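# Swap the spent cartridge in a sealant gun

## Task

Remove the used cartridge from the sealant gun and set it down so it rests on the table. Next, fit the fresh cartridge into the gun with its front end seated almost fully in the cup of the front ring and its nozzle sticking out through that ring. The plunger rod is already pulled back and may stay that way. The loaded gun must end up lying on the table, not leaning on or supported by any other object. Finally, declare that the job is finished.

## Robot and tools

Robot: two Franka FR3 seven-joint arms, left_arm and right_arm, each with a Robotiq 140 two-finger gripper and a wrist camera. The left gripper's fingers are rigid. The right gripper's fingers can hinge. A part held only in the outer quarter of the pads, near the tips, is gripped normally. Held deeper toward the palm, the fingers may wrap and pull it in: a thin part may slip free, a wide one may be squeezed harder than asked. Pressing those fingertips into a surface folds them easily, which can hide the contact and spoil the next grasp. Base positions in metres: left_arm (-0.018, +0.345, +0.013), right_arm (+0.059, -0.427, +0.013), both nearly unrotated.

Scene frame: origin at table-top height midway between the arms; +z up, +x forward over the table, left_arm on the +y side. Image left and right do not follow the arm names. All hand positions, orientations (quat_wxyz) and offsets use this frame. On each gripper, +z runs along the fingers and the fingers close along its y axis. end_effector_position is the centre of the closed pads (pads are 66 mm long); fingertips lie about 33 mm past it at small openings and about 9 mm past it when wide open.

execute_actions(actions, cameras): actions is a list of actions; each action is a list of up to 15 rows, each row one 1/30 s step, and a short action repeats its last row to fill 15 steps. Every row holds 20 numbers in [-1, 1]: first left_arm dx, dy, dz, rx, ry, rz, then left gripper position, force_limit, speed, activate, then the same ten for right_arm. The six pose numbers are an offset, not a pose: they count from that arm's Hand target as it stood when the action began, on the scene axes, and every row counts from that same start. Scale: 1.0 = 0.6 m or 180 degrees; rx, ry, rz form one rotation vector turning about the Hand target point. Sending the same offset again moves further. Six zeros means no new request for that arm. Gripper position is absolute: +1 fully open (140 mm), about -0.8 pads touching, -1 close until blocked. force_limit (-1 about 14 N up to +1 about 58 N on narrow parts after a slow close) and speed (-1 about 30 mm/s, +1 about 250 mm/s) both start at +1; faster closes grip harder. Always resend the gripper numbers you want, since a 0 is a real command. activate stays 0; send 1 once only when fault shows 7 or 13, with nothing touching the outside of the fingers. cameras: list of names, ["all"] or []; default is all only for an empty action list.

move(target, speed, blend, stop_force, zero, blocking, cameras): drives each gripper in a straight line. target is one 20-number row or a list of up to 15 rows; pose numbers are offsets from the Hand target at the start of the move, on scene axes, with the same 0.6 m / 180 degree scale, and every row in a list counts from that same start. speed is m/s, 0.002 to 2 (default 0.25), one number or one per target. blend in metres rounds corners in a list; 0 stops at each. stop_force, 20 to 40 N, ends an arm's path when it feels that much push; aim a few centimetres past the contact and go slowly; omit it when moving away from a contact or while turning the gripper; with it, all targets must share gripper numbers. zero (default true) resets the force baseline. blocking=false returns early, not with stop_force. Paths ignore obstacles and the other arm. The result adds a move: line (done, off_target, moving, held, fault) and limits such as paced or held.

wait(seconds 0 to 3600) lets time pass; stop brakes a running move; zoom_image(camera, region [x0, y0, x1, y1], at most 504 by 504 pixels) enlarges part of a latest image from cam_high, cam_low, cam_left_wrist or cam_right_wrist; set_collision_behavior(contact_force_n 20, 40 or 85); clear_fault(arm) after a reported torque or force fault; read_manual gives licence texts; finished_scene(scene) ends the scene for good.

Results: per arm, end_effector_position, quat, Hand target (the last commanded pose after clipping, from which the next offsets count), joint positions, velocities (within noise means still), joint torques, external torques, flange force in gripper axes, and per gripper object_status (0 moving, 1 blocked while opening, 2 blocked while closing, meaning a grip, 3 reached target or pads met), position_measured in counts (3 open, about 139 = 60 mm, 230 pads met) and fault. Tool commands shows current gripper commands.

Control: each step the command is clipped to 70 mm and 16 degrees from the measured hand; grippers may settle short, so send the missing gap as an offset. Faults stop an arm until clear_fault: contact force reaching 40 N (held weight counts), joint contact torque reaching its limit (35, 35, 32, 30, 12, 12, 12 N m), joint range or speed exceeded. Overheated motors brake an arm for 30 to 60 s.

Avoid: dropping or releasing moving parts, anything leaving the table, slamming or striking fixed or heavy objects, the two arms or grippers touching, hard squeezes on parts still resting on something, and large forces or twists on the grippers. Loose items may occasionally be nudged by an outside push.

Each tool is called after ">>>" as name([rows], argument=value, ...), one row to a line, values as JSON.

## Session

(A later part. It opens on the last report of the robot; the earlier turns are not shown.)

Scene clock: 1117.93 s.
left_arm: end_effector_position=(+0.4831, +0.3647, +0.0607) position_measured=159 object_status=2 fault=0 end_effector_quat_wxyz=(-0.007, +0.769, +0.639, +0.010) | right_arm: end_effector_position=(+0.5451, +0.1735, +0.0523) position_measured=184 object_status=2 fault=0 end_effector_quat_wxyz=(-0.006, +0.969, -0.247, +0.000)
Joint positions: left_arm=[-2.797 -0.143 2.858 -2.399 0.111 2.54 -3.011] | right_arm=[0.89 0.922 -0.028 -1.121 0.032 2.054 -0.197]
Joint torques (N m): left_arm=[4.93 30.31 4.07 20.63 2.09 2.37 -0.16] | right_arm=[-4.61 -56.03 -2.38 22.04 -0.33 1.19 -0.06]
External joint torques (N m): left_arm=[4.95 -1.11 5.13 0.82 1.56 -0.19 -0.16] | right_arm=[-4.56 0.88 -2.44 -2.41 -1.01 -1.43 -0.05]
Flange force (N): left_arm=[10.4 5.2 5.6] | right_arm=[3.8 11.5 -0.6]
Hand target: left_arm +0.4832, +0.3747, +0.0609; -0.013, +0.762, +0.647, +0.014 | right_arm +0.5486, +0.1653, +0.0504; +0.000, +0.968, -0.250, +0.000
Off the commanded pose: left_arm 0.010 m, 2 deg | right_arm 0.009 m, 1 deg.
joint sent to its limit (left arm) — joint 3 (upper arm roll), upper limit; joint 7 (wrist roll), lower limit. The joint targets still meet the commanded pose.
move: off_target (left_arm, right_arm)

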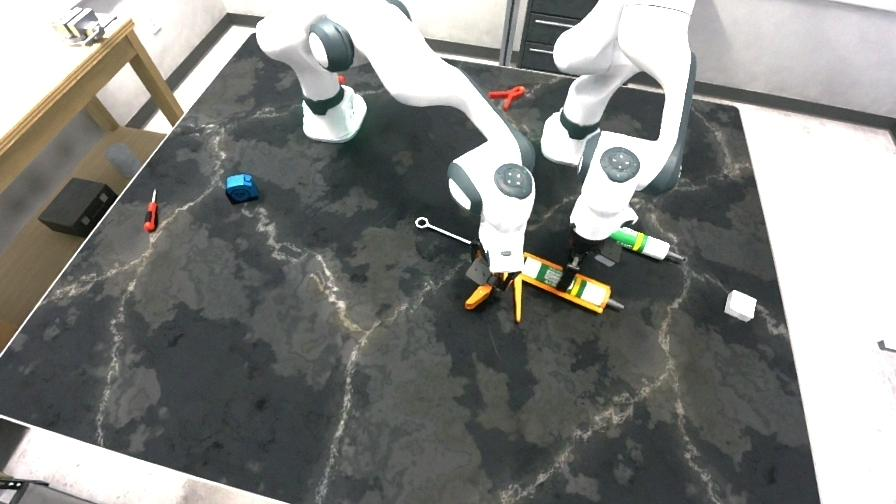

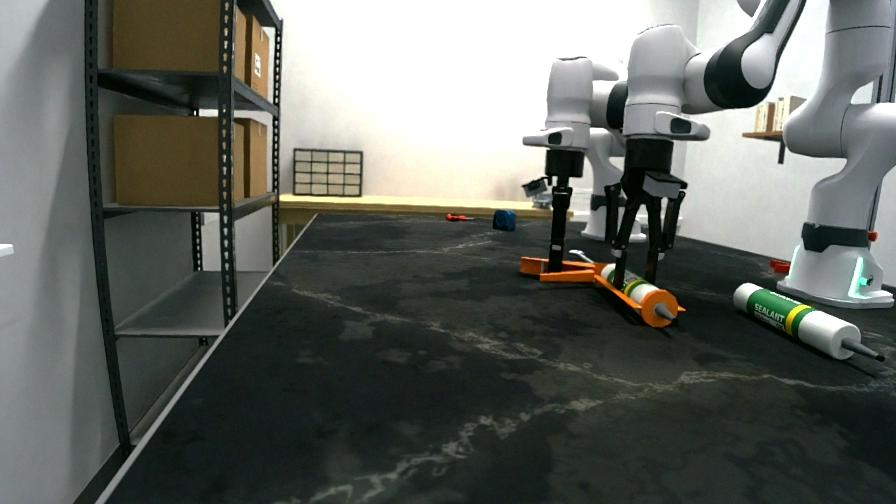

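>>> move(target=[-0.0003,-0.0150,0,0,0,0,-1,-0.1,-1,0,-0.001,0.0120,0,0,0,0,-1,-0.2,-1,0], speed=0.01)

>>> move([
  [0,0,0,0,0,0,0,-0.1,-1,0,0,0,0,0,0,0,-1,-0.2,-1,0],
  [0,0,0,0,0,0,0.05,-0.1,-1,0,0,0,0,0,0,0,-1,-0.2,-1,0],
], speed=0.02)

>>> move(target=[0,0,0.17,0,0,0,0.05,-0.1,-1,0,0,0,0,0,0,0,-1,-0.2,-1,0], speed=0.05, cameras=["all"])

Scene clock: 1124.13 s.
left_arm: end_effector_position=(+0.4831, +0.3654, +0.0607) position_measured=159 object_status=2 fault=0 end_effector_quat_wxyz=(-0.006, +0.767, +0.641, +0.009) | right_arm: end_effector_position=(+0.5470, +0.1747, +0.0507) position_measured=184 object_status=2 fault=0 end_effector_quat_wxyz=(-0.003, +0.969, -0.247, -0.001)
Joint positions: left_arm=[-2.801 -0.142 2.864 -2.399 0.106 2.54 -3.011] | right_arm=[0.892 0.945 -0.031 -1.082 0.032 2.031 -0.197]
Joint velocities: left_arm=[within noise] | right_arm=[0.001 0.001 0 0.002 0 -0.003 0.001]
Joint torques (N m): left_arm=[-0.58 30.67 -0.09 19.52 -0.02 2.38 -0.16] | right_arm=[-1.66 -55.99 -0.74 25.78 0.44 2.16 0.17]
External joint torques (N m): left_arm=[-0.44 -0.69 1.05 -0.23 -0.55 -0.17 -0.16] | right_arm=[-1.76 1.52 -0.84 1.15 -0.25 -0.46 0.17]
Flange force (N): left_arm=[0.2 1.0 1.2] | right_arm=[5.7 -20.0 0.9]
Hand target: left_arm +0.4830, +0.3657, +0.0609; -0.013, +0.762, +0.647, +0.014 | right_arm +0.5480, +0.1725, +0.0504; +0.000, +0.968, -0.250, +0.000
Off the commanded pose: left_arm 0.000 m, 1 deg | right_arm 0.002 m, 0 deg.
joint sent to its limit (left arm) — joint 3 (upper arm roll), upper limit; joint 7 (wrist roll), lower limit. The joint targets still meet the commanded pose.
move: done

Scene clock: 1125.53 s.
left_arm: end_effector_position=(+0.4830, +0.3659, +0.0607) position_measured=123 object_status=3 fault=0 end_effector_quat_wxyz=(-0.006, +0.767, +0.642, +0.009) | right_arm: end_effector_position=(+0.5469, +0.1745, +0.0502) position_measured=184 object_status=2 fault=0 end_effector_quat_wxyz=(-0.002, +0.969, -0.247, -0.001)
Joint positions: left_arm=[-2.801 -0.142 2.865 -2.399 0.105 2.54 -3.011] | right_arm=[0.892 0.946 -0.032 -1.081 0.032 2.03 -0.196]
Joint torques (N m): left_arm=[-0.58 30.65 -0.74 19.69 0.07 2.52 -0.19] | right_arm=[-1.65 -56.11 -0.69 25.41 0.4 2.23 0.18]
External joint torques (N m): left_arm=[-0.59 -0.73 0.27 -0.09 -0.46 -0.03 -0.19] | right_arm=[-1.47 1.45 -0.61 0.76 -0.28 -0.4 0.18]
Flange force (N): left_arm=[-0.6 1.6 1.4] | right_arm=[4.6 -15.9 1.0]
Hand target: left_arm +0.4830, +0.3657, +0.0609; -0.013, +0.762, +0.647, +0.014 | right_arm +0.5480, +0.1725, +0.0504; +0.000, +0.968, -0.250, +0.000
Off the commanded pose: left_arm 0.000 m, 1 deg | right_arm 0.002 m, 0 deg.
joint sent to its limit (left arm) — joint 3 (upper arm roll), upper limit; joint 7 (wrist roll), lower limit. The joint targets still meet the commanded pose.
move: done

Scene clock: 1128.20 s.
left_arm: end_effector_position=(+0.4834, +0.3675, +0.1623) position_measured=123 object_status=3 fault=0 end_effector_quat_wxyz=(-0.013, +0.760, +0.649, +0.015) | right_arm: end_effector_position=(+0.5469, +0.1745, +0.0502) position_measured=184 object_status=2 fault=0 end_effector_quat_wxyz=(-0.002, +0.969, -0.247, -0.001)
Joint positions: left_arm=[-2.802 0.056 2.854 -2.329 0.031 2.281 -2.978] | right_arm=[0.892 0.946 -0.032 -1.081 0.032 2.03 -0.196]
Joint velocities: left_arm=[-0.001 -0.001 0 0.001 -0.002 -0.004 0.001] | right_arm=[within noise]
Joint torques (N m): left_arm=[-1.04 27.17 0.09 23.09 0.28 2.24 0.09] | right_arm=[-1.63 -56.07 -0.65 25.43 0.4 2.21 0.17]
External joint torques (N m): left_arm=[-0.97 -0.45 -0.26 0.26 -0.46 -0.31 0.09] | right_arm=[-1.58 1.47 -0.65 0.8 -0.29 -0.41 0.17]
Flange force (N): left_arm=[-0.7 1.9 -0.8] | right_arm=[4.8 -16.3 1.0]
Hand target: left_arm +0.4830, +0.3657, +0.1629; -0.013, +0.762, +0.647, +0.014 | right_arm +0.5480, +0.1725, +0.0504; +0.000, +0.968, -0.250, +0.000
Off the commanded pose: left_arm 0.002 m, 0 deg | right_arm 0.002 m, 0 deg.
move: done
cam_left_wrist: T_world_to_cam=[[0.99399, -0.10884, 0.01131, -0.43896], [-0.10864, -0.96914, 0.22128, 0.39289], [-0.01312, -0.22118, -0.97514, 0.39262]] pos_world=[0.48416, 0.41983, 0.30089]
cam_right_wrist: T_world_to_cam=[[-0.44301, -0.89651, 0.00395, 0.40745], [-0.81459, 0.40436, 0.41585, 0.34374], [-0.37441, 0.18101, -0.90942, 0.36013]] pos_world=[0.59535, 0.1611, 0.18296]

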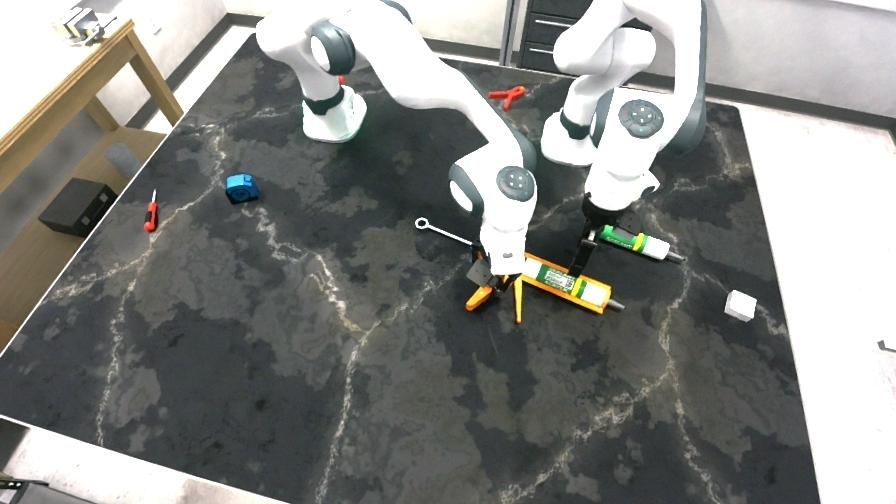

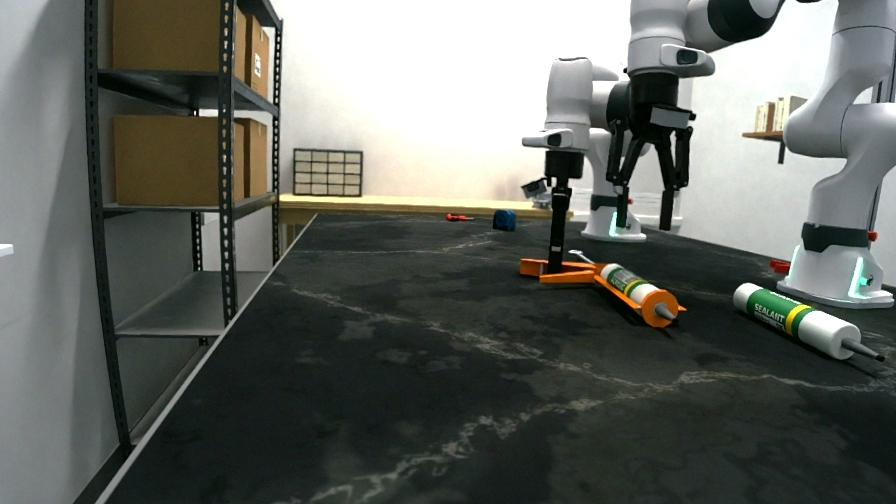

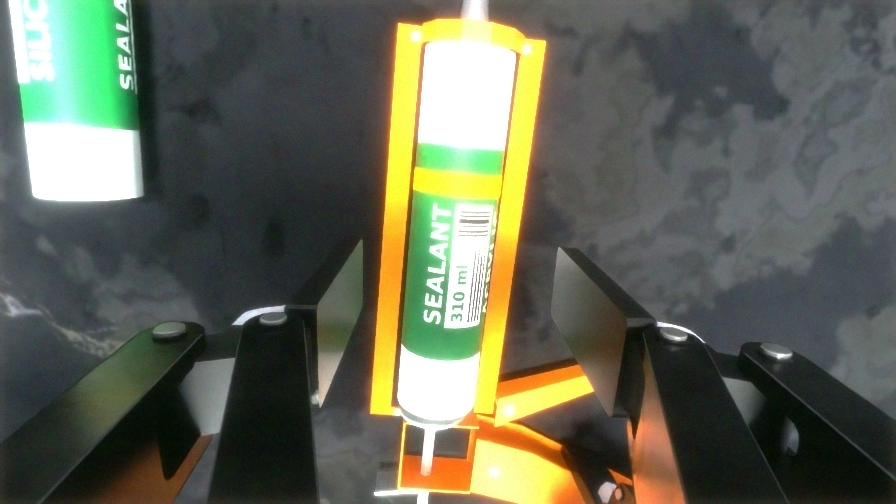

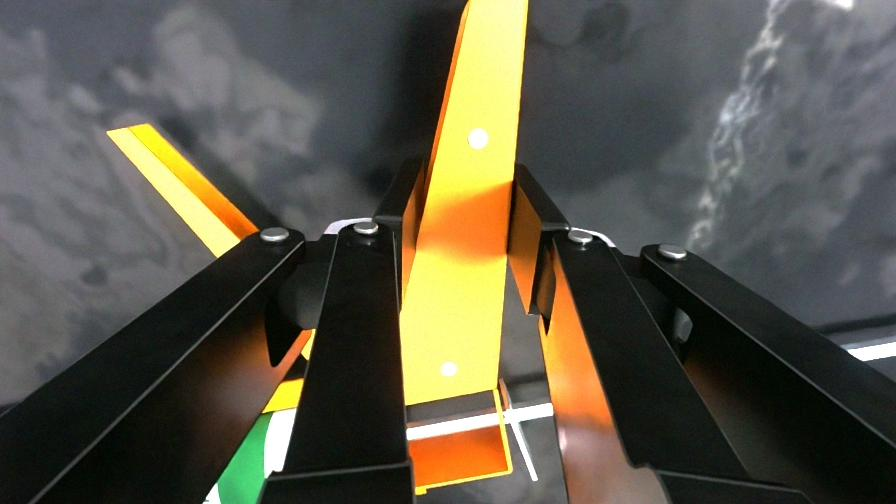

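>>> zoom_image(camera="cam_left_wrist", region=[370, 0, 570, 120])

>>> zoom_image(camera="cam_left_wrist", region=[360, 330, 560, 504])

Scaled by 2.520 from the camera's image (finer frame: 1280x720).

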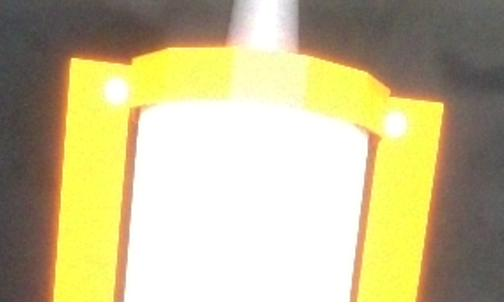

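Scaled by 2.520 from the camera's image (finer frame: 1280x720).

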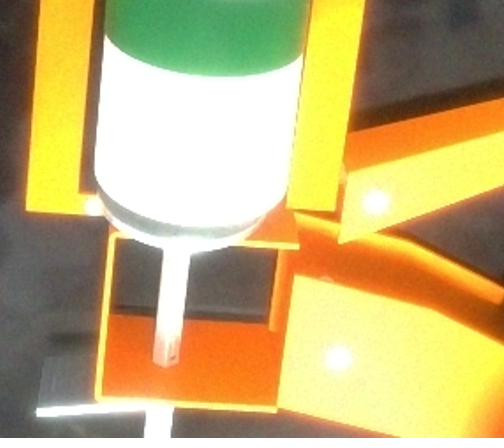

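>>> move(target=[-0.1,0.1,0.25,0,0,0,0.05,-0.1,-1,0,0,0,0,0,0,0,-1,-0.2,-1,0], speed=0.1, cameras=["cam_left_wrist"])

Scene clock: 1140.07 s.
left_arm: end_effector_position=(+0.4235, +0.4256, +0.3124) position_measured=123 object_status=3 fault=0 end_effector_quat_wxyz=(-0.014, +0.761, +0.648, +0.015) | right_arm: end_effector_position=(+0.5469, +0.1745, +0.0502) position_measured=184 object_status=2 fault=0 end_effector_quat_wxyz=(-0.002, +0.969, -0.247, -0.001)
Joint positions: left_arm=[-2.646 0.375 2.866 -2.245 -0.064 1.896 -2.75] | right_arm=[0.892 0.946 -0.032 -1.081 0.032 2.03 -0.196]
Joint velocities: left_arm=[0.001 0.001 0.001 -0.001 0 0.001 0.006] | right_arm=[within noise]
Joint torques (N m): left_arm=[0 18.41 2.88 25.09 0.55 2.33 0.12] | right_arm=[-1.68 -56.08 -0.72 25.39 0.39 2.21 0.16]
External joint torques (N m): left_arm=[0.02 -0.09 0.28 0.42 -0.42 -0.25 0.12] | right_arm=[-1.6 1.3 -0.7 0.85 -0.28 -0.4 0.16]
Flange force (N): left_arm=[0.7 0.7 -1.6] | right_arm=[4.8 -15.9 0.8]
Hand target: left_arm +0.4230, +0.4257, +0.3129; -0.013, +0.762, +0.647, +0.014 | right_arm +0.5480, +0.1725, +0.0504; +0.000, +0.968, -0.250, +0.000
Off the commanded pose: left_arm 0.001 m, 0 deg | right_arm 0.002 m, 0 deg.
joint sent to its limit (left arm) — joint 3 (upper arm roll), upper limit. The joint targets still meet the commanded pose.
move: done
cam_left_wrist: T_world_to_cam=[[0.99371, -0.11152, 0.0104, -0.3733], [-0.11106, -0.96907, 0.2204, 0.41079], [-0.0145, -0.22017, -0.97535, 0.55123]] pos_world=[0.42457, 0.47782, 0.45099]

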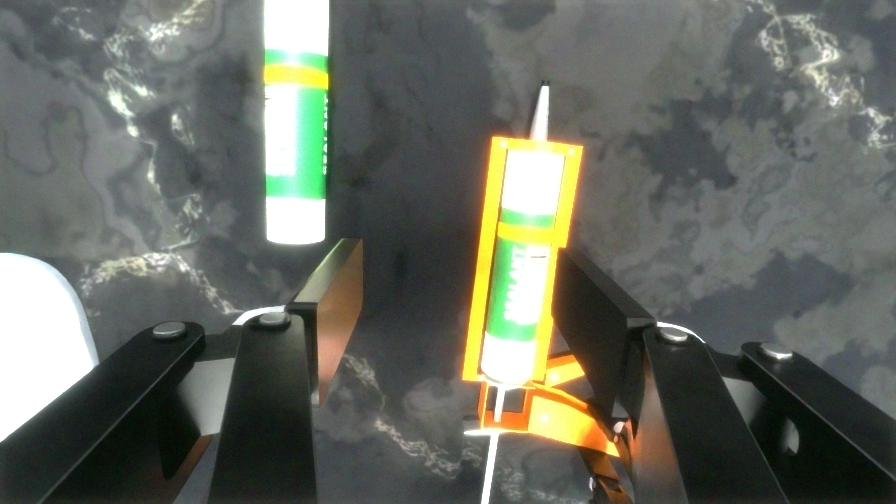

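>>> move(target=[0,0.1,0.05,0,0,0,0.05,-0.1,-1,0,0,0,0,0,0,0,-1,-0.2,-1,0], speed=0.1, cameras=["cam_left_wrist"])

>>> zoom_image(camera="cam_left_wrist", region=[400, 120, 640, 420])

>>> zoom_image(camera="cam_left_wrist", region=[200, 0, 440, 300])

Scene clock: 1145.83 s.
left_arm: end_effector_position=(+0.4238, +0.4849, +0.3433) position_measured=123 object_status=3 fault=0 end_effector_quat_wxyz=(-0.012, +0.761, +0.649, +0.015) | right_arm: end_effector_position=(+0.5469, +0.1745, +0.0502) position_measured=184 object_status=2 fault=0 end_effector_quat_wxyz=(-0.002, +0.969, -0.247, -0.001)
Joint positions: left_arm=[-2.513 0.342 2.867 -2.138 -0.06 1.828 -2.627] | right_arm=[0.892 0.946 -0.032 -1.081 0.032 2.03 -0.196]
Joint velocities: left_arm=[0.001 0 0.001 0.001 0.001 0 0.006] | right_arm=[within noise]
Joint torques (N m): left_arm=[0.02 18.45 2.74 25.26 1.59 2.39 0.17] | right_arm=[-1.63 -56.16 -0.71 25.4 0.4 2.2 0.24]
External joint torques (N m): left_arm=[0.02 -1.35 0.25 0.35 0.6 -0.25 0.17] | right_arm=[-1.59 1.32 -0.71 0.78 -0.28 -0.42 0.24]
Flange force (N): left_arm=[3.3 4.4 -1.3] | right_arm=[4.6 -15.5 0.8]
Hand target: left_arm +0.4230, +0.4857, +0.3429; -0.013, +0.762, +0.647, +0.014 | right_arm +0.5480, +0.1725, +0.0504; +0.000, +0.968, -0.250, +0.000
Off the commanded pose: left_arm 0.001 m, 0 deg | right_arm 0.002 m, 0 deg.
joint read past its limit (left arm) — joint 3 (upper arm roll), upper limit.
joint sent to its limit (left arm) — joint 3 (upper arm roll), upper limit. The joint targets still meet the commanded pose.
move: done
cam_left_wrist: T_world_to_cam=[[0.9939, -0.10941, 0.01379, -0.3696], [-0.10973, -0.96869, 0.22273, 0.45995], [-0.01101, -0.22288, -0.97478, 0.59412]] pos_world=[0.42435, 0.53753, 0.48179]

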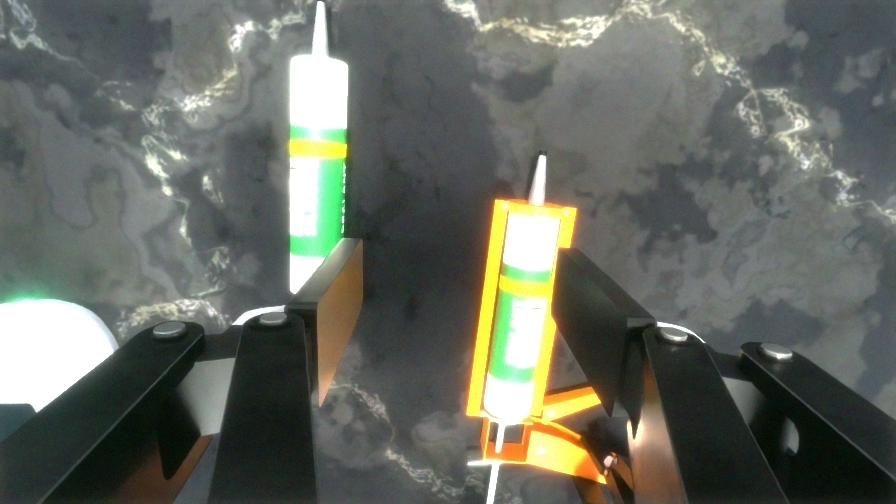

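Scaled by 1.680 from the camera's image (finer frame: 1280x720).

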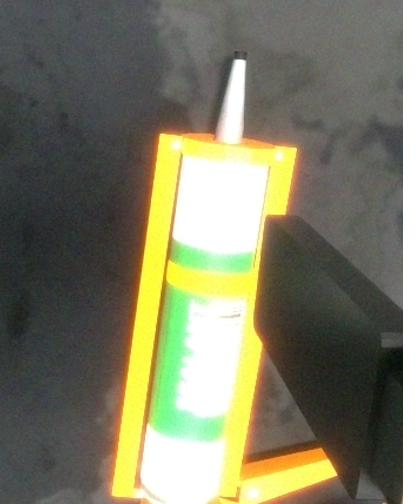

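Scaled by 1.680 from the camera's image (finer frame: 1280x720).

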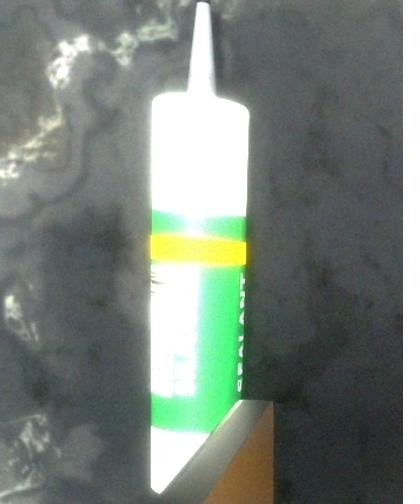

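>>> move(target=[0.1,-0.26,-0.38,0,0,0,0.05,-0.1,-1,0,0,0,0,0,0,0,-1,-0.2,-1,0], speed=0.1, cameras=["cam_left_wrist"])

>>> zoom_image(camera="cam_left_wrist", region=[360, 180, 560, 320])

Scene clock: 1167.93 s.
left_arm: end_effector_position=(+0.4817, +0.3303, +0.1153) position_measured=123 object_status=3 fault=0 end_effector_quat_wxyz=(+0.001, +0.770, +0.638, +0.006) | right_arm: end_effector_position=(+0.5469, +0.1745, +0.0502) position_measured=184 object_status=2 fault=0 end_effector_quat_wxyz=(-0.002, +0.969, -0.247, -0.001)
Joint positions: left_arm=[-2.603 -0.021 2.597 -2.381 0.026 2.408 -3.008] | right_arm=[0.892 0.946 -0.032 -1.081 0.032 2.03 -0.196]
Joint velocities: left_arm=[0 0.001 0.003 0.001 -0.002 0.001 -0.005] | right_arm=[within noise]
Joint torques (N m): left_arm=[-0.78 24.41 0.16 21.56 1.24 2.8 -0.17] | right_arm=[-1.68 -56.12 -0.68 25.39 0.41 2.22 0.19]
External joint torques (N m): left_arm=[-0.67 -1.77 0.57 0.04 0.6 0.24 -0.17] | right_arm=[-1.57 1.21 -0.65 0.87 -0.28 -0.38 0.19]
Flange force (N): left_arm=[0.5 7.2 5.9] | right_arm=[4.6 -15.5 0.7]
Hand target: left_arm +0.4830, +0.3297, +0.1149; -0.013, +0.762, +0.647, +0.014 | right_arm +0.5480, +0.1725, +0.0504; +0.000, +0.968, -0.250, +0.000
Off the commanded pose: left_arm 0.001 m, 2 deg | right_arm 0.002 m, 0 deg.
joint sent to its limit (left arm) — joint 7 (wrist roll), lower limit. The joint targets still meet the commanded pose.
move: done
cam_left_wrist: T_world_to_cam=[[0.99039, -0.13698, 0.01891, -0.43071], [-0.13728, -0.95767, 0.25302, 0.37345], [-0.01655, -0.25318, -0.96728, 0.3498]] pos_world=[0.48362, 0.38721, 0.25201]

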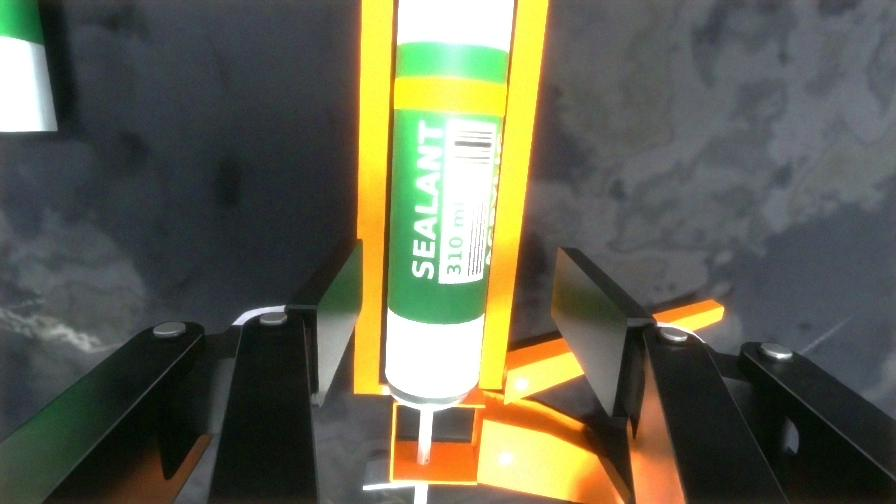

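Scaled by 2.520 from the camera's image (finer frame: 1280x720).

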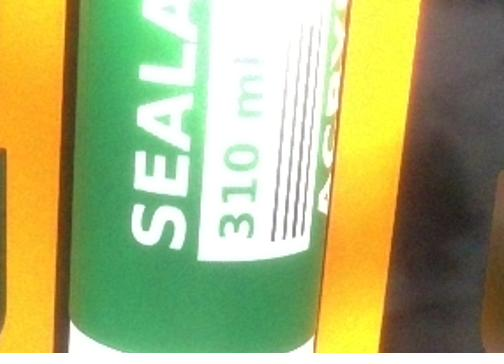

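>>> zoom_image(camera="cam_left_wrist", region=[370, 360, 500, 470])

Scaled by 3.877 from the camera's image (finer frame: 1280x720).

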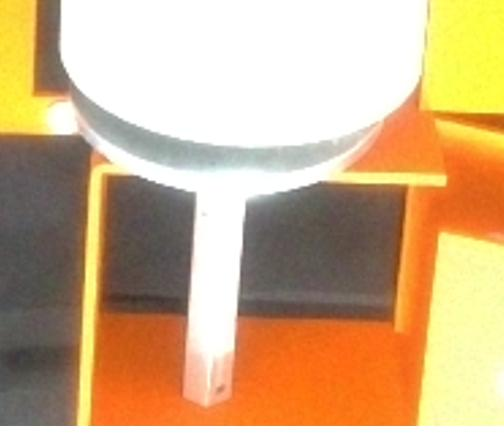

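>>> move([
  [0,0.06,-0.02,0,0,0,0,-0.1,-1,0,0,0,0,0,0,0,-1,-0.2,-1,0],
  [0,0.06,-0.09,0,0,0,0,-0.1,-1,0,0,0,0,0,0,0,-1,-0.2,-1,0],
  [0,0.06,-0.09,0,0,0,-1,-0.1,-1,0,0,0,0,0,0,0,-1,-0.2,-1,0],
], speed=0.04)

>>> wait(seconds=1)

>>> move(target=[0.0018,0.0130,0,0,0,0,-1,-0.1,-1,0,-0.0005,-0.0133,0,0,0,0,-1,-0.2,-1,0], speed=0.01, cameras=["cam_high","cam_low"])

>>> zoom_image(camera="cam_high", region=[560, 255, 640, 315])

Scene clock: 1189.63 s.
left_arm: end_effector_position=(+0.4835, +0.3657, +0.0622) position_measured=160 object_status=0 fault=0 end_effector_quat_wxyz=(-0.005, +0.766, +0.643, +0.009) | right_arm: end_effector_position=(+0.5469, +0.1745, +0.0503) position_measured=184 object_status=2 fault=0 end_effector_quat_wxyz=(-0.002, +0.969, -0.247, -0.001)
Joint positions: left_arm=[-2.801 -0.14 2.865 -2.397 0.101 2.537 -3.009] | right_arm=[0.892 0.946 -0.032 -1.081 0.032 2.03 -0.196]
Joint torques (N m): left_arm=[-0.48 29.09 -0.39 18.85 1.11 2.53 -0.23] | right_arm=[-1.58 -56.13 -0.7 25.37 0.39 2.2 0.2]
External joint torques (N m): left_arm=[-0.46 -2.31 0.63 -0.98 0.57 -0.02 -0.23] | right_arm=[-1.44 1.25 -0.65 0.83 -0.29 -0.4 0.2]
Flange force (N): left_arm=[-0.2 3.4 6.9] | right_arm=[4.4 -15.5 0.7]
Hand target: left_arm +0.4830, +0.3657, +0.0609; -0.013, +0.762, +0.647, +0.014 | right_arm +0.5480, +0.1725, +0.0504; +0.000, +0.968, -0.250, +0.000
Off the commanded pose: left_arm 0.001 m, 1 deg | right_arm 0.002 m, 0 deg.
joint sent to its limit (left arm) — joint 3 (upper arm roll), upper limit; joint 7 (wrist roll), lower limit. The joint targets still meet the commanded pose.
move: done

Scene clock: 1190.63 s.
left_arm: end_effector_position=(+0.4835, +0.3657, +0.0622) position_measured=160 object_status=2 fault=0 end_effector_quat_wxyz=(-0.005, +0.766, +0.643, +0.009) | right_arm: end_effector_position=(+0.5469, +0.1745, +0.0503) position_measured=184 object_status=2 fault=0 end_effector_quat_wxyz=(-0.002, +0.969, -0.247, -0.001)
Joint positions: left_arm=[-2.801 -0.14 2.865 -2.397 0.101 2.537 -3.009] | right_arm=[0.892 0.946 -0.032 -1.081 0.032 2.03 -0.196]
Joint torques (N m): left_arm=[-0.5 29.04 -0.4 18.83 1.12 2.55 -0.23] | right_arm=[-1.65 -56.18 -0.66 25.38 0.41 2.22 0.2]
External joint torques (N m): left_arm=[-0.45 -2.41 0.65 -1.01 0.58 0 -0.23] | right_arm=[-1.28 0.96 -0.47 0.97 -0.26 -0.38 0.2]
Flange force (N): left_arm=[-0.1 3.5 7.2] | right_arm=[4.2 -15.2 0.4]
Hand target: left_arm +0.4830, +0.3657, +0.0609; -0.013, +0.762, +0.647, +0.014 | right_arm +0.5480, +0.1725, +0.0504; +0.000, +0.968, -0.250, +0.000
Tool commands: left_gripper/position=-1.0 left_gripper/force_limit=-0.1 left_gripper/speed=-1.0 left_gripper/activate=+0.0 right_gripper/position=-1.0 right_gripper/force_limit=-0.2 right_gripper/speed=-1.0 right_gripper/activate=+0.0
Off the commanded pose: left_arm 0.001 m, 1 deg | right_arm 0.002 m, 0 deg.
wait: 1.00 s; at rest by 0.17 s

Scene clock: 1192.00 s.
left_arm: end_effector_position=(+0.4846, +0.3650, +0.0621) position_measured=160 object_status=2 fault=0 end_effector_quat_wxyz=(-0.007, +0.769, +0.639, +0.010) | right_arm: end_effector_position=(+0.5437, +0.1728, +0.0519) position_measured=184 object_status=2 fault=0 end_effector_quat_wxyz=(-0.006, +0.969, -0.247, +0.000)
Joint positions: left_arm=[-2.798 -0.142 2.859 -2.395 0.11 2.537 -3.009] | right_arm=[0.892 0.917 -0.029 -1.131 0.032 2.058 -0.196]
Joint torques (N m): left_arm=[4.23 28.84 3.32 20.16 1.97 2.58 -0.24] | right_arm=[-4.96 -56.85 -2.43 21.97 -0.15 1.31 -0.12]
External joint torques (N m): left_arm=[4.3 -2.62 4.42 0.27 1.44 0.01 -0.24] | right_arm=[-4.73 0.03 -2.36 -2.51 -0.82 -1.32 -0.12]
Flange force (N): left_arm=[9.2 7.1 9.4] | right_arm=[3.2 16.7 -1.6]
Hand target: left_arm +0.4841, +0.3735, +0.0609; -0.013, +0.762, +0.647, +0.014 | right_arm +0.5477, +0.1645, +0.0504; +0.000, +0.968, -0.250, +0.000
Off the commanded pose: left_arm 0.009 m, 2 deg | right_arm 0.009 m, 1 deg.
joint sent to its limit (left arm) — joint 3 (upper arm roll), upper limit; joint 7 (wrist roll), lower limit. The joint targets still meet the commanded pose.
move: off_target (left_arm, right_arm)

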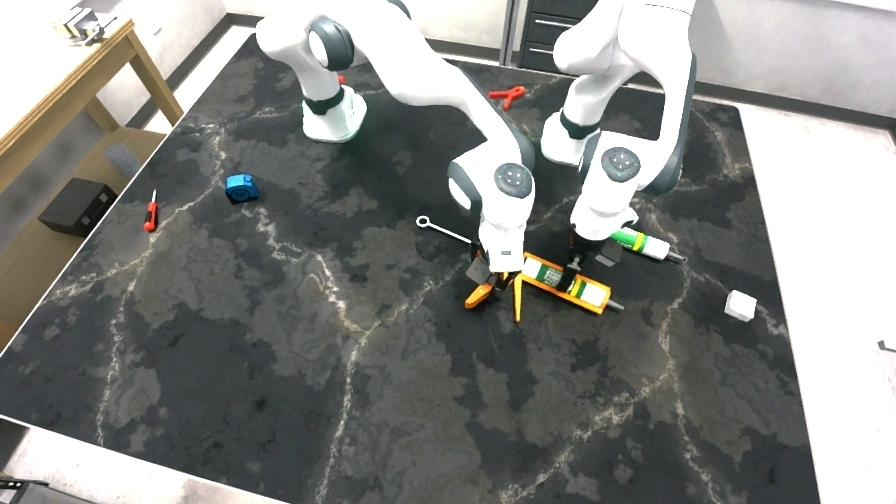

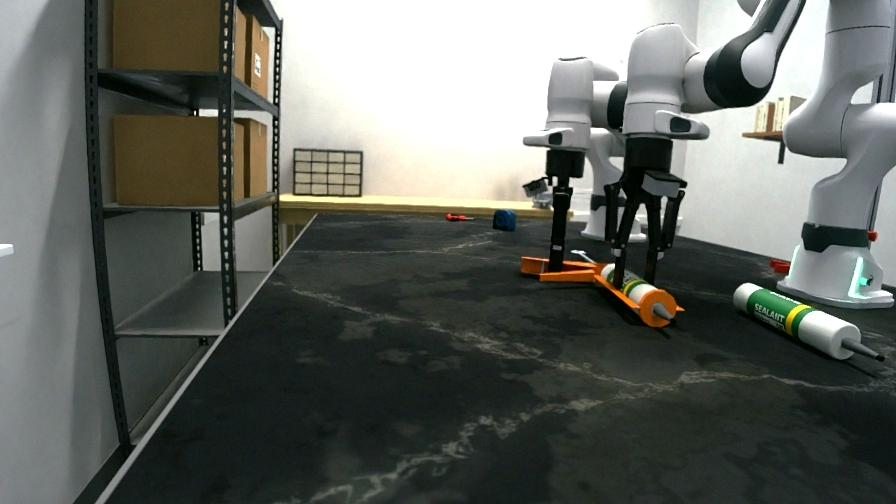

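Scaled by 6.300 from the camera's image (finer frame: 1280x720).

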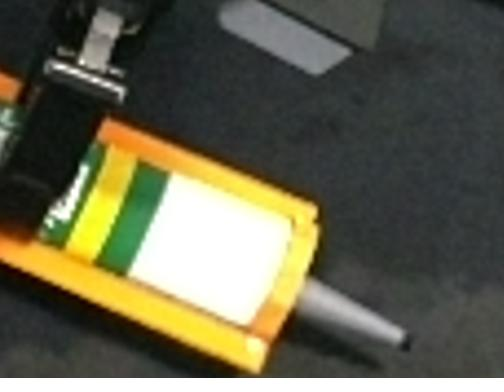

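>>> move([
  [0,0,0.004,0,0,0,-1,-0.1,-1,0,0,0,0,0,0,0,-1,-0.2,-1,0],
  [0.005,0,0.004,0,0,0,-1,-0.1,-1,0,0,0,0,0,0,0,-1,-0.2,-1,0],
  [-0.005,0.002,0.004,0,0,0,-1,-0.1,-1,0,0,0,0,0,0,0,-1,-0.2,-1,0],
  [0.003,0.004,0.007,0,0,0,-1,-0.1,-1,0,0,0,0,0,0,0,-1,-0.2,-1,0],
  [0,0.006,0.004,0,0,0,-1,-0.1,-1,0,0,0,0,0,0,0,-1,-0.2,-1,0],
], speed=0.015, cameras=["cam_high"])

>>> zoom_image(camera="cam_high", region=[560, 255, 640, 315])

Scene clock: 1203.77 s.
left_arm: end_effector_position=(+0.4845, +0.3684, +0.0634) position_measured=160 object_status=2 fault=0 end_effector_quat_wxyz=(-0.009, +0.769, +0.640, +0.010) | right_arm: end_effector_position=(+0.5431, +0.1707, +0.0507) position_measured=203 object_status=2 fault=0 end_effector_quat_wxyz=(-0.004, +0.969, -0.248, -0.002)
Joint positions: left_arm=[-2.793 -0.141 2.859 -2.391 0.114 2.529 -3.009] | right_arm=[0.89 0.916 -0.028 -1.135 0.032 2.056 -0.196]
Joint torques (N m): left_arm=[4.14 31.04 3.35 19.12 1.91 2.35 -0.26] | right_arm=[-4.31 -55.75 -2.21 23.61 -0.28 1.7 -0.04]
External joint torques (N m): left_arm=[4.2 -0.33 4.44 -0.72 1.37 -0.18 -0.26] | right_arm=[-4.32 1.17 -2.3 -0.89 -0.96 -0.95 -0.04]
Flange force (N): left_arm=[7.4 -1.7 3.8] | right_arm=[5.8 -1.0 0.2]
Hand target: left_arm +0.4841, +0.3771, +0.0633; -0.013, +0.762, +0.647, +0.014 | right_arm +0.5477, +0.1645, +0.0504; +0.000, +0.968, -0.250, +0.000
Off the commanded pose: left_arm 0.009 m, 1 deg | right_arm 0.008 m, 1 deg.
joint sent to its limit (left arm) — joint 3 (upper arm roll), upper limit; joint 7 (wrist roll), lower limit. The joint targets still meet the commanded pose.
move: off_target (left_arm)

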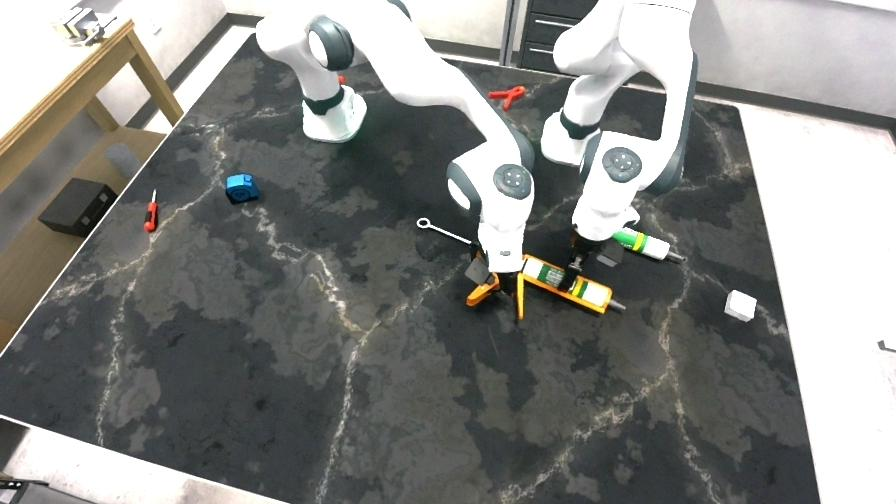

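Scaled by 6.300 from the camera's image (finer frame: 1280x720).

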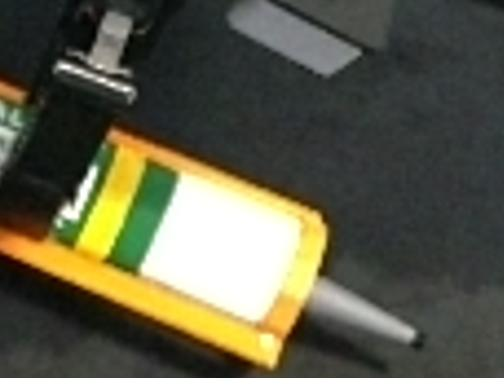

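>>> move(target=[0,-0.0125,0,0,0,0,-1,-0.1,-1,0,-0.007,0.009,0,0,0,0,-1,-0.2,-1,0], speed=0.01, cameras=["cam_right_wrist","cam_low"])

Scene clock: 1209.43 s.
left_arm: end_effector_position=(+0.4841, +0.3685, +0.0631) position_measured=160 object_status=2 fault=0 end_effector_quat_wxyz=(-0.008, +0.767, +0.641, +0.009) | right_arm: end_effector_position=(+0.5436, +0.1712, +0.0505) position_measured=203 object_status=2 fault=0 end_effector_quat_wxyz=(-0.002, +0.969, -0.247, +0.000)
Joint positions: left_arm=[-2.796 -0.141 2.863 -2.392 0.11 2.53 -3.009] | right_arm=[0.894 0.922 -0.033 -1.125 0.032 2.05 -0.195]
Joint torques (N m): left_arm=[-0.27 31.23 0.35 19.28 0.16 2.48 -0.25] | right_arm=[-1.18 -55.89 -0.29 25.47 0.7 2.21 0.2]
External joint torques (N m): left_arm=[-0.31 -0.26 1.33 -0.67 -0.37 -0.07 -0.26] | right_arm=[-1.1 1.02 -0.24 1.01 0.02 -0.42 0.2]
Flange force (N): left_arm=[-0.1 -1.4 0.9] | right_arm=[3.9 -15.1 0.4]
Hand target: left_arm +0.4841, +0.3696, +0.0633; -0.013, +0.762, +0.647, +0.014 | right_arm +0.5435, +0.1699, +0.0504; +0.000, +0.968, -0.250, +0.000
Off the commanded pose: left_arm 0.001 m, 1 deg | right_arm 0.001 m, 0 deg.
joint sent to its limit (left arm) — joint 3 (upper arm roll), upper limit; joint 7 (wrist roll), lower limit. The joint targets still meet the commanded pose.
move: done
cam_right_wrist: T_world_to_cam=[[-0.44344, -0.89629, 0.00333, 0.40332], [-0.81477, 0.40465, 0.41522, 0.34235], [-0.37351, 0.18141, -0.90972, 0.35919]] pos_world=[0.59195, 0.1578, 0.18326]
Images, in order (width x height): cam_low 896x504, cam_right_wrist 896x504.

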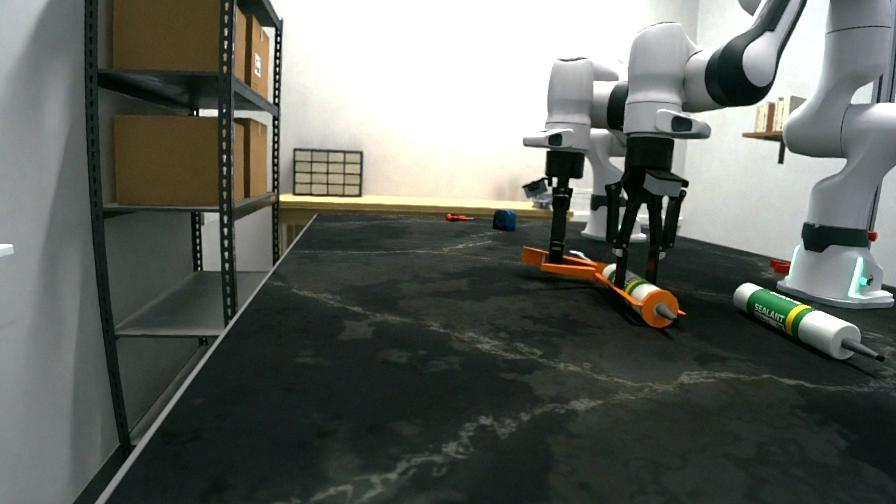

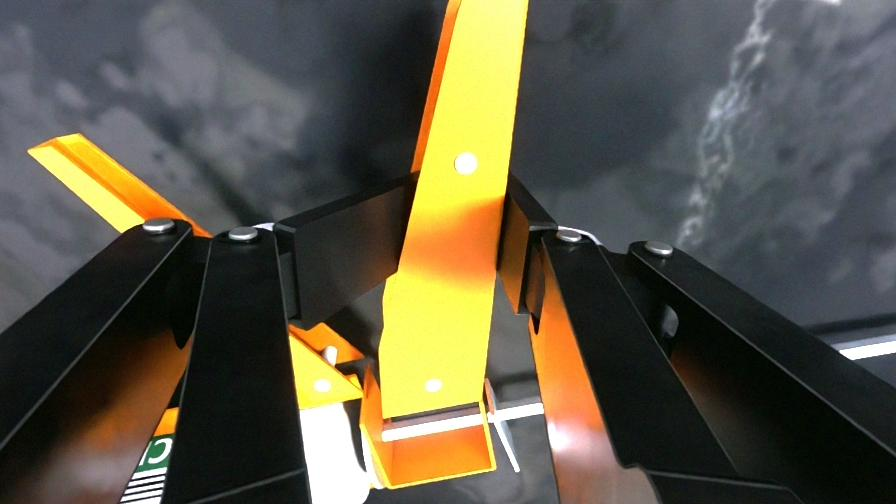

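>>> move(target=[0,0,-0.006,0,0,0,-1,-0.1,-1,0,0,0,-0.013,0,0,0,-1,-0.2,-1,0], speed=0.01, cameras=["cam_right_wrist","cam_low"])

>>> zoom_image(camera="cam_low", region=[500, 220, 720, 340])

Scene clock: 1218.70 s.
left_arm: end_effector_position=(+0.4867, +0.3682, +0.0646) position_measured=160 object_status=2 fault=0 end_effector_quat_wxyz=(-0.006, +0.768, +0.640, +0.013) | right_arm: end_effector_position=(+0.5404, +0.1649, +0.0331) position_measured=255 object_status=0 fault=0 end_effector_quat_wxyz=(+0.008, +0.968, -0.249, -0.003)
Joint positions: left_arm=[-2.797 -0.139 2.863 -2.392 0.11 2.536 -3.007] | right_arm=[0.895 0.942 -0.036 -1.13 0.032 2.054 -0.193]
Joint torques (N m): left_arm=[0.82 25.39 0.74 17.98 0.6 2.89 -0.39] | right_arm=[-0.59 -61.88 0.66 27.69 1.05 2.9 0.09]
External joint torques (N m): left_arm=[0.86 -6.06 1.77 -1.95 0.07 0.32 -0.39] | right_arm=[-0.57 -4.68 0.74 3.33 0.38 0.32 0.09]
Flange force (N): left_arm=[2.8 7.9 16.4] | right_arm=[1.4 -5.1 -6.5]
Hand target: left_arm +0.4841, +0.3696, +0.0597; -0.013, +0.762, +0.647, +0.014 | right_arm +0.5435, +0.1699, +0.0426; +0.000, +0.968, -0.250, +0.000
Off the commanded pose: left_arm 0.006 m, 1 deg | right_arm 0.011 m, 1 deg.
joint sent to its limit (left arm) — joint 3 (upper arm roll), upper limit; joint 7 (wrist roll), lower limit. The joint targets still meet the commanded pose.
move: off_target (left_arm, right_arm)
cam_right_wrist: T_world_to_cam=[[-0.44636, -0.89452, 0.02441, 0.3969], [-0.8088, 0.41495, 0.41672, 0.34457], [-0.38289, 0.16626, -0.90871, 0.35083]] pos_world=[0.59017, 0.15373, 0.16552]
Images, in order (width x height): cam_low 896x504, cam_right_wrist 896x504.

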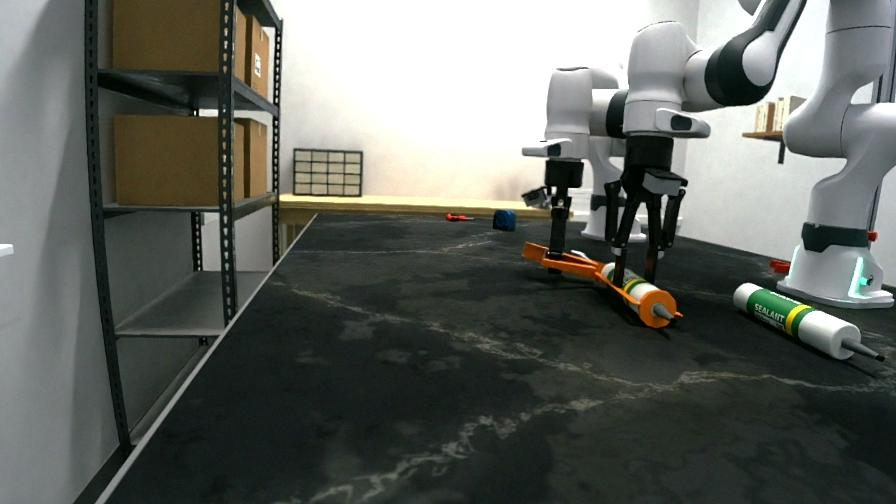

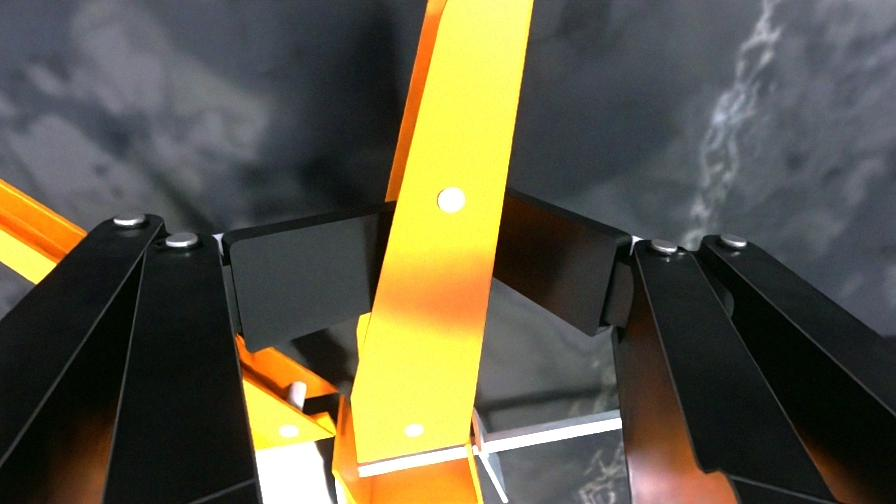

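Scaled by 2.291 from the camera's image (finer frame: 1280x720).

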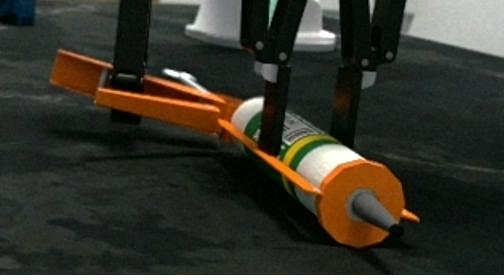

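>>> execute_actions([
  [[0,0,0,0,0,0,-1,-0.1,-1,0,-0.003,-0.008,0,0,0,0,-0.6,-1,-1,0]],
  [[0,0,0,0,0,0,-1,-0.1,-1,0,0,0,0,0,0,0,-0.6,-1,-1,0]],
], cameras=["cam_right_wrist","cam_low"])

>>> zoom_image(camera="cam_low", region=[500, 220, 720, 340])

Scene clock: 1233.17 s.
left_arm: end_effector_position=(+0.4882, +0.3695, +0.0649) position_measured=160 object_status=2 fault=0 end_effector_quat_wxyz=(-0.004, +0.766, +0.642, +0.014) | right_arm: end_effector_position=(+0.5400, +0.1595, +0.0337) position_measured=205 object_status=0 fault=0 end_effector_quat_wxyz=(+0.007, +0.967, -0.253, -0.003)
Joint positions: left_arm=[-2.796 -0.139 2.865 -2.392 0.11 2.541 -3.01] | right_arm=[0.893 0.919 -0.037 -1.169 0.032 2.072 -0.189]
Joint torques (N m): left_arm=[-0.37 25.85 -0.86 17.79 0.72 2.16 -0.2] | right_arm=[-0.2 -60.58 1.65 26.98 1.1 3.35 -0.2]
External joint torques (N m): left_arm=[-0.39 -5.54 0.12 -2.1 0.19 -0.41 -0.2] | right_arm=[-0.14 -3.83 1.81 2.73 0.44 0.76 -0.2]
External joint torques at the end of the 1st action: left_arm=[0.76 -5.73 1.96 -2.2 0.15 -0.38 -0.37] | right_arm=[0.48 -4 1.41 2.31 0.55 0.33 -0.23]
Flange force (N): left_arm=[0.2 7.4 13.0] | right_arm=[0.6 -2.2 -4.5]
Flange force at the end of the 1st action (N): left_arm=[2.6 7.1 14.2] | right_arm=[-0.5 0.5 -5.3]
Hand target: left_arm +0.4841, +0.3696, +0.0597; -0.013, +0.762, +0.647, +0.014 | right_arm +0.5417, +0.1651, +0.0426; +0.000, +0.968, -0.250, +0.000
Off the commanded pose: left_arm 0.007 m, 1 deg | right_arm 0.011 m, 1 deg.
joint sent to its limit (left arm) — joint 3 (upper arm roll), upper limit; joint 7 (wrist roll), lower limit. The joint targets still meet the commanded pose.
cam_right_wrist: T_world_to_cam=[[-0.4537, -0.89084, 0.02362, 0.39522], [-0.80583, 0.42143, 0.41597, 0.34358], [-0.38052, 0.1697, -0.90907, 0.35034]] pos_world=[0.58949, 0.14783, 0.16622]
Images, in order (width x height): cam_low 896x504, cam_right_wrist 896x504.

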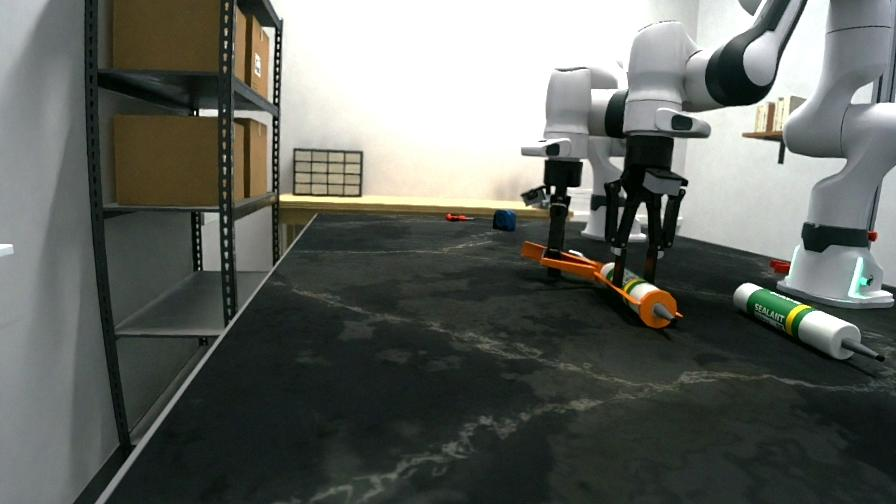

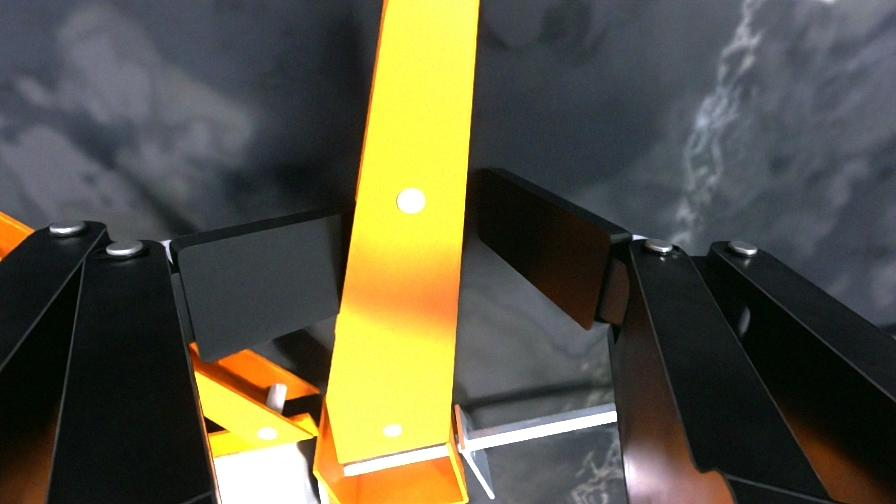

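Scaled by 2.291 from the camera's image (finer frame: 1280x720).

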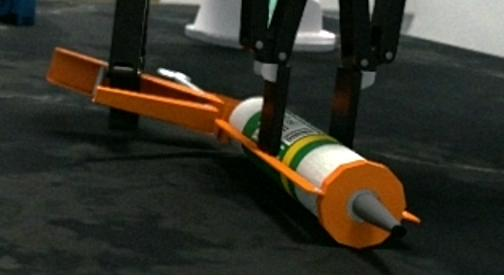

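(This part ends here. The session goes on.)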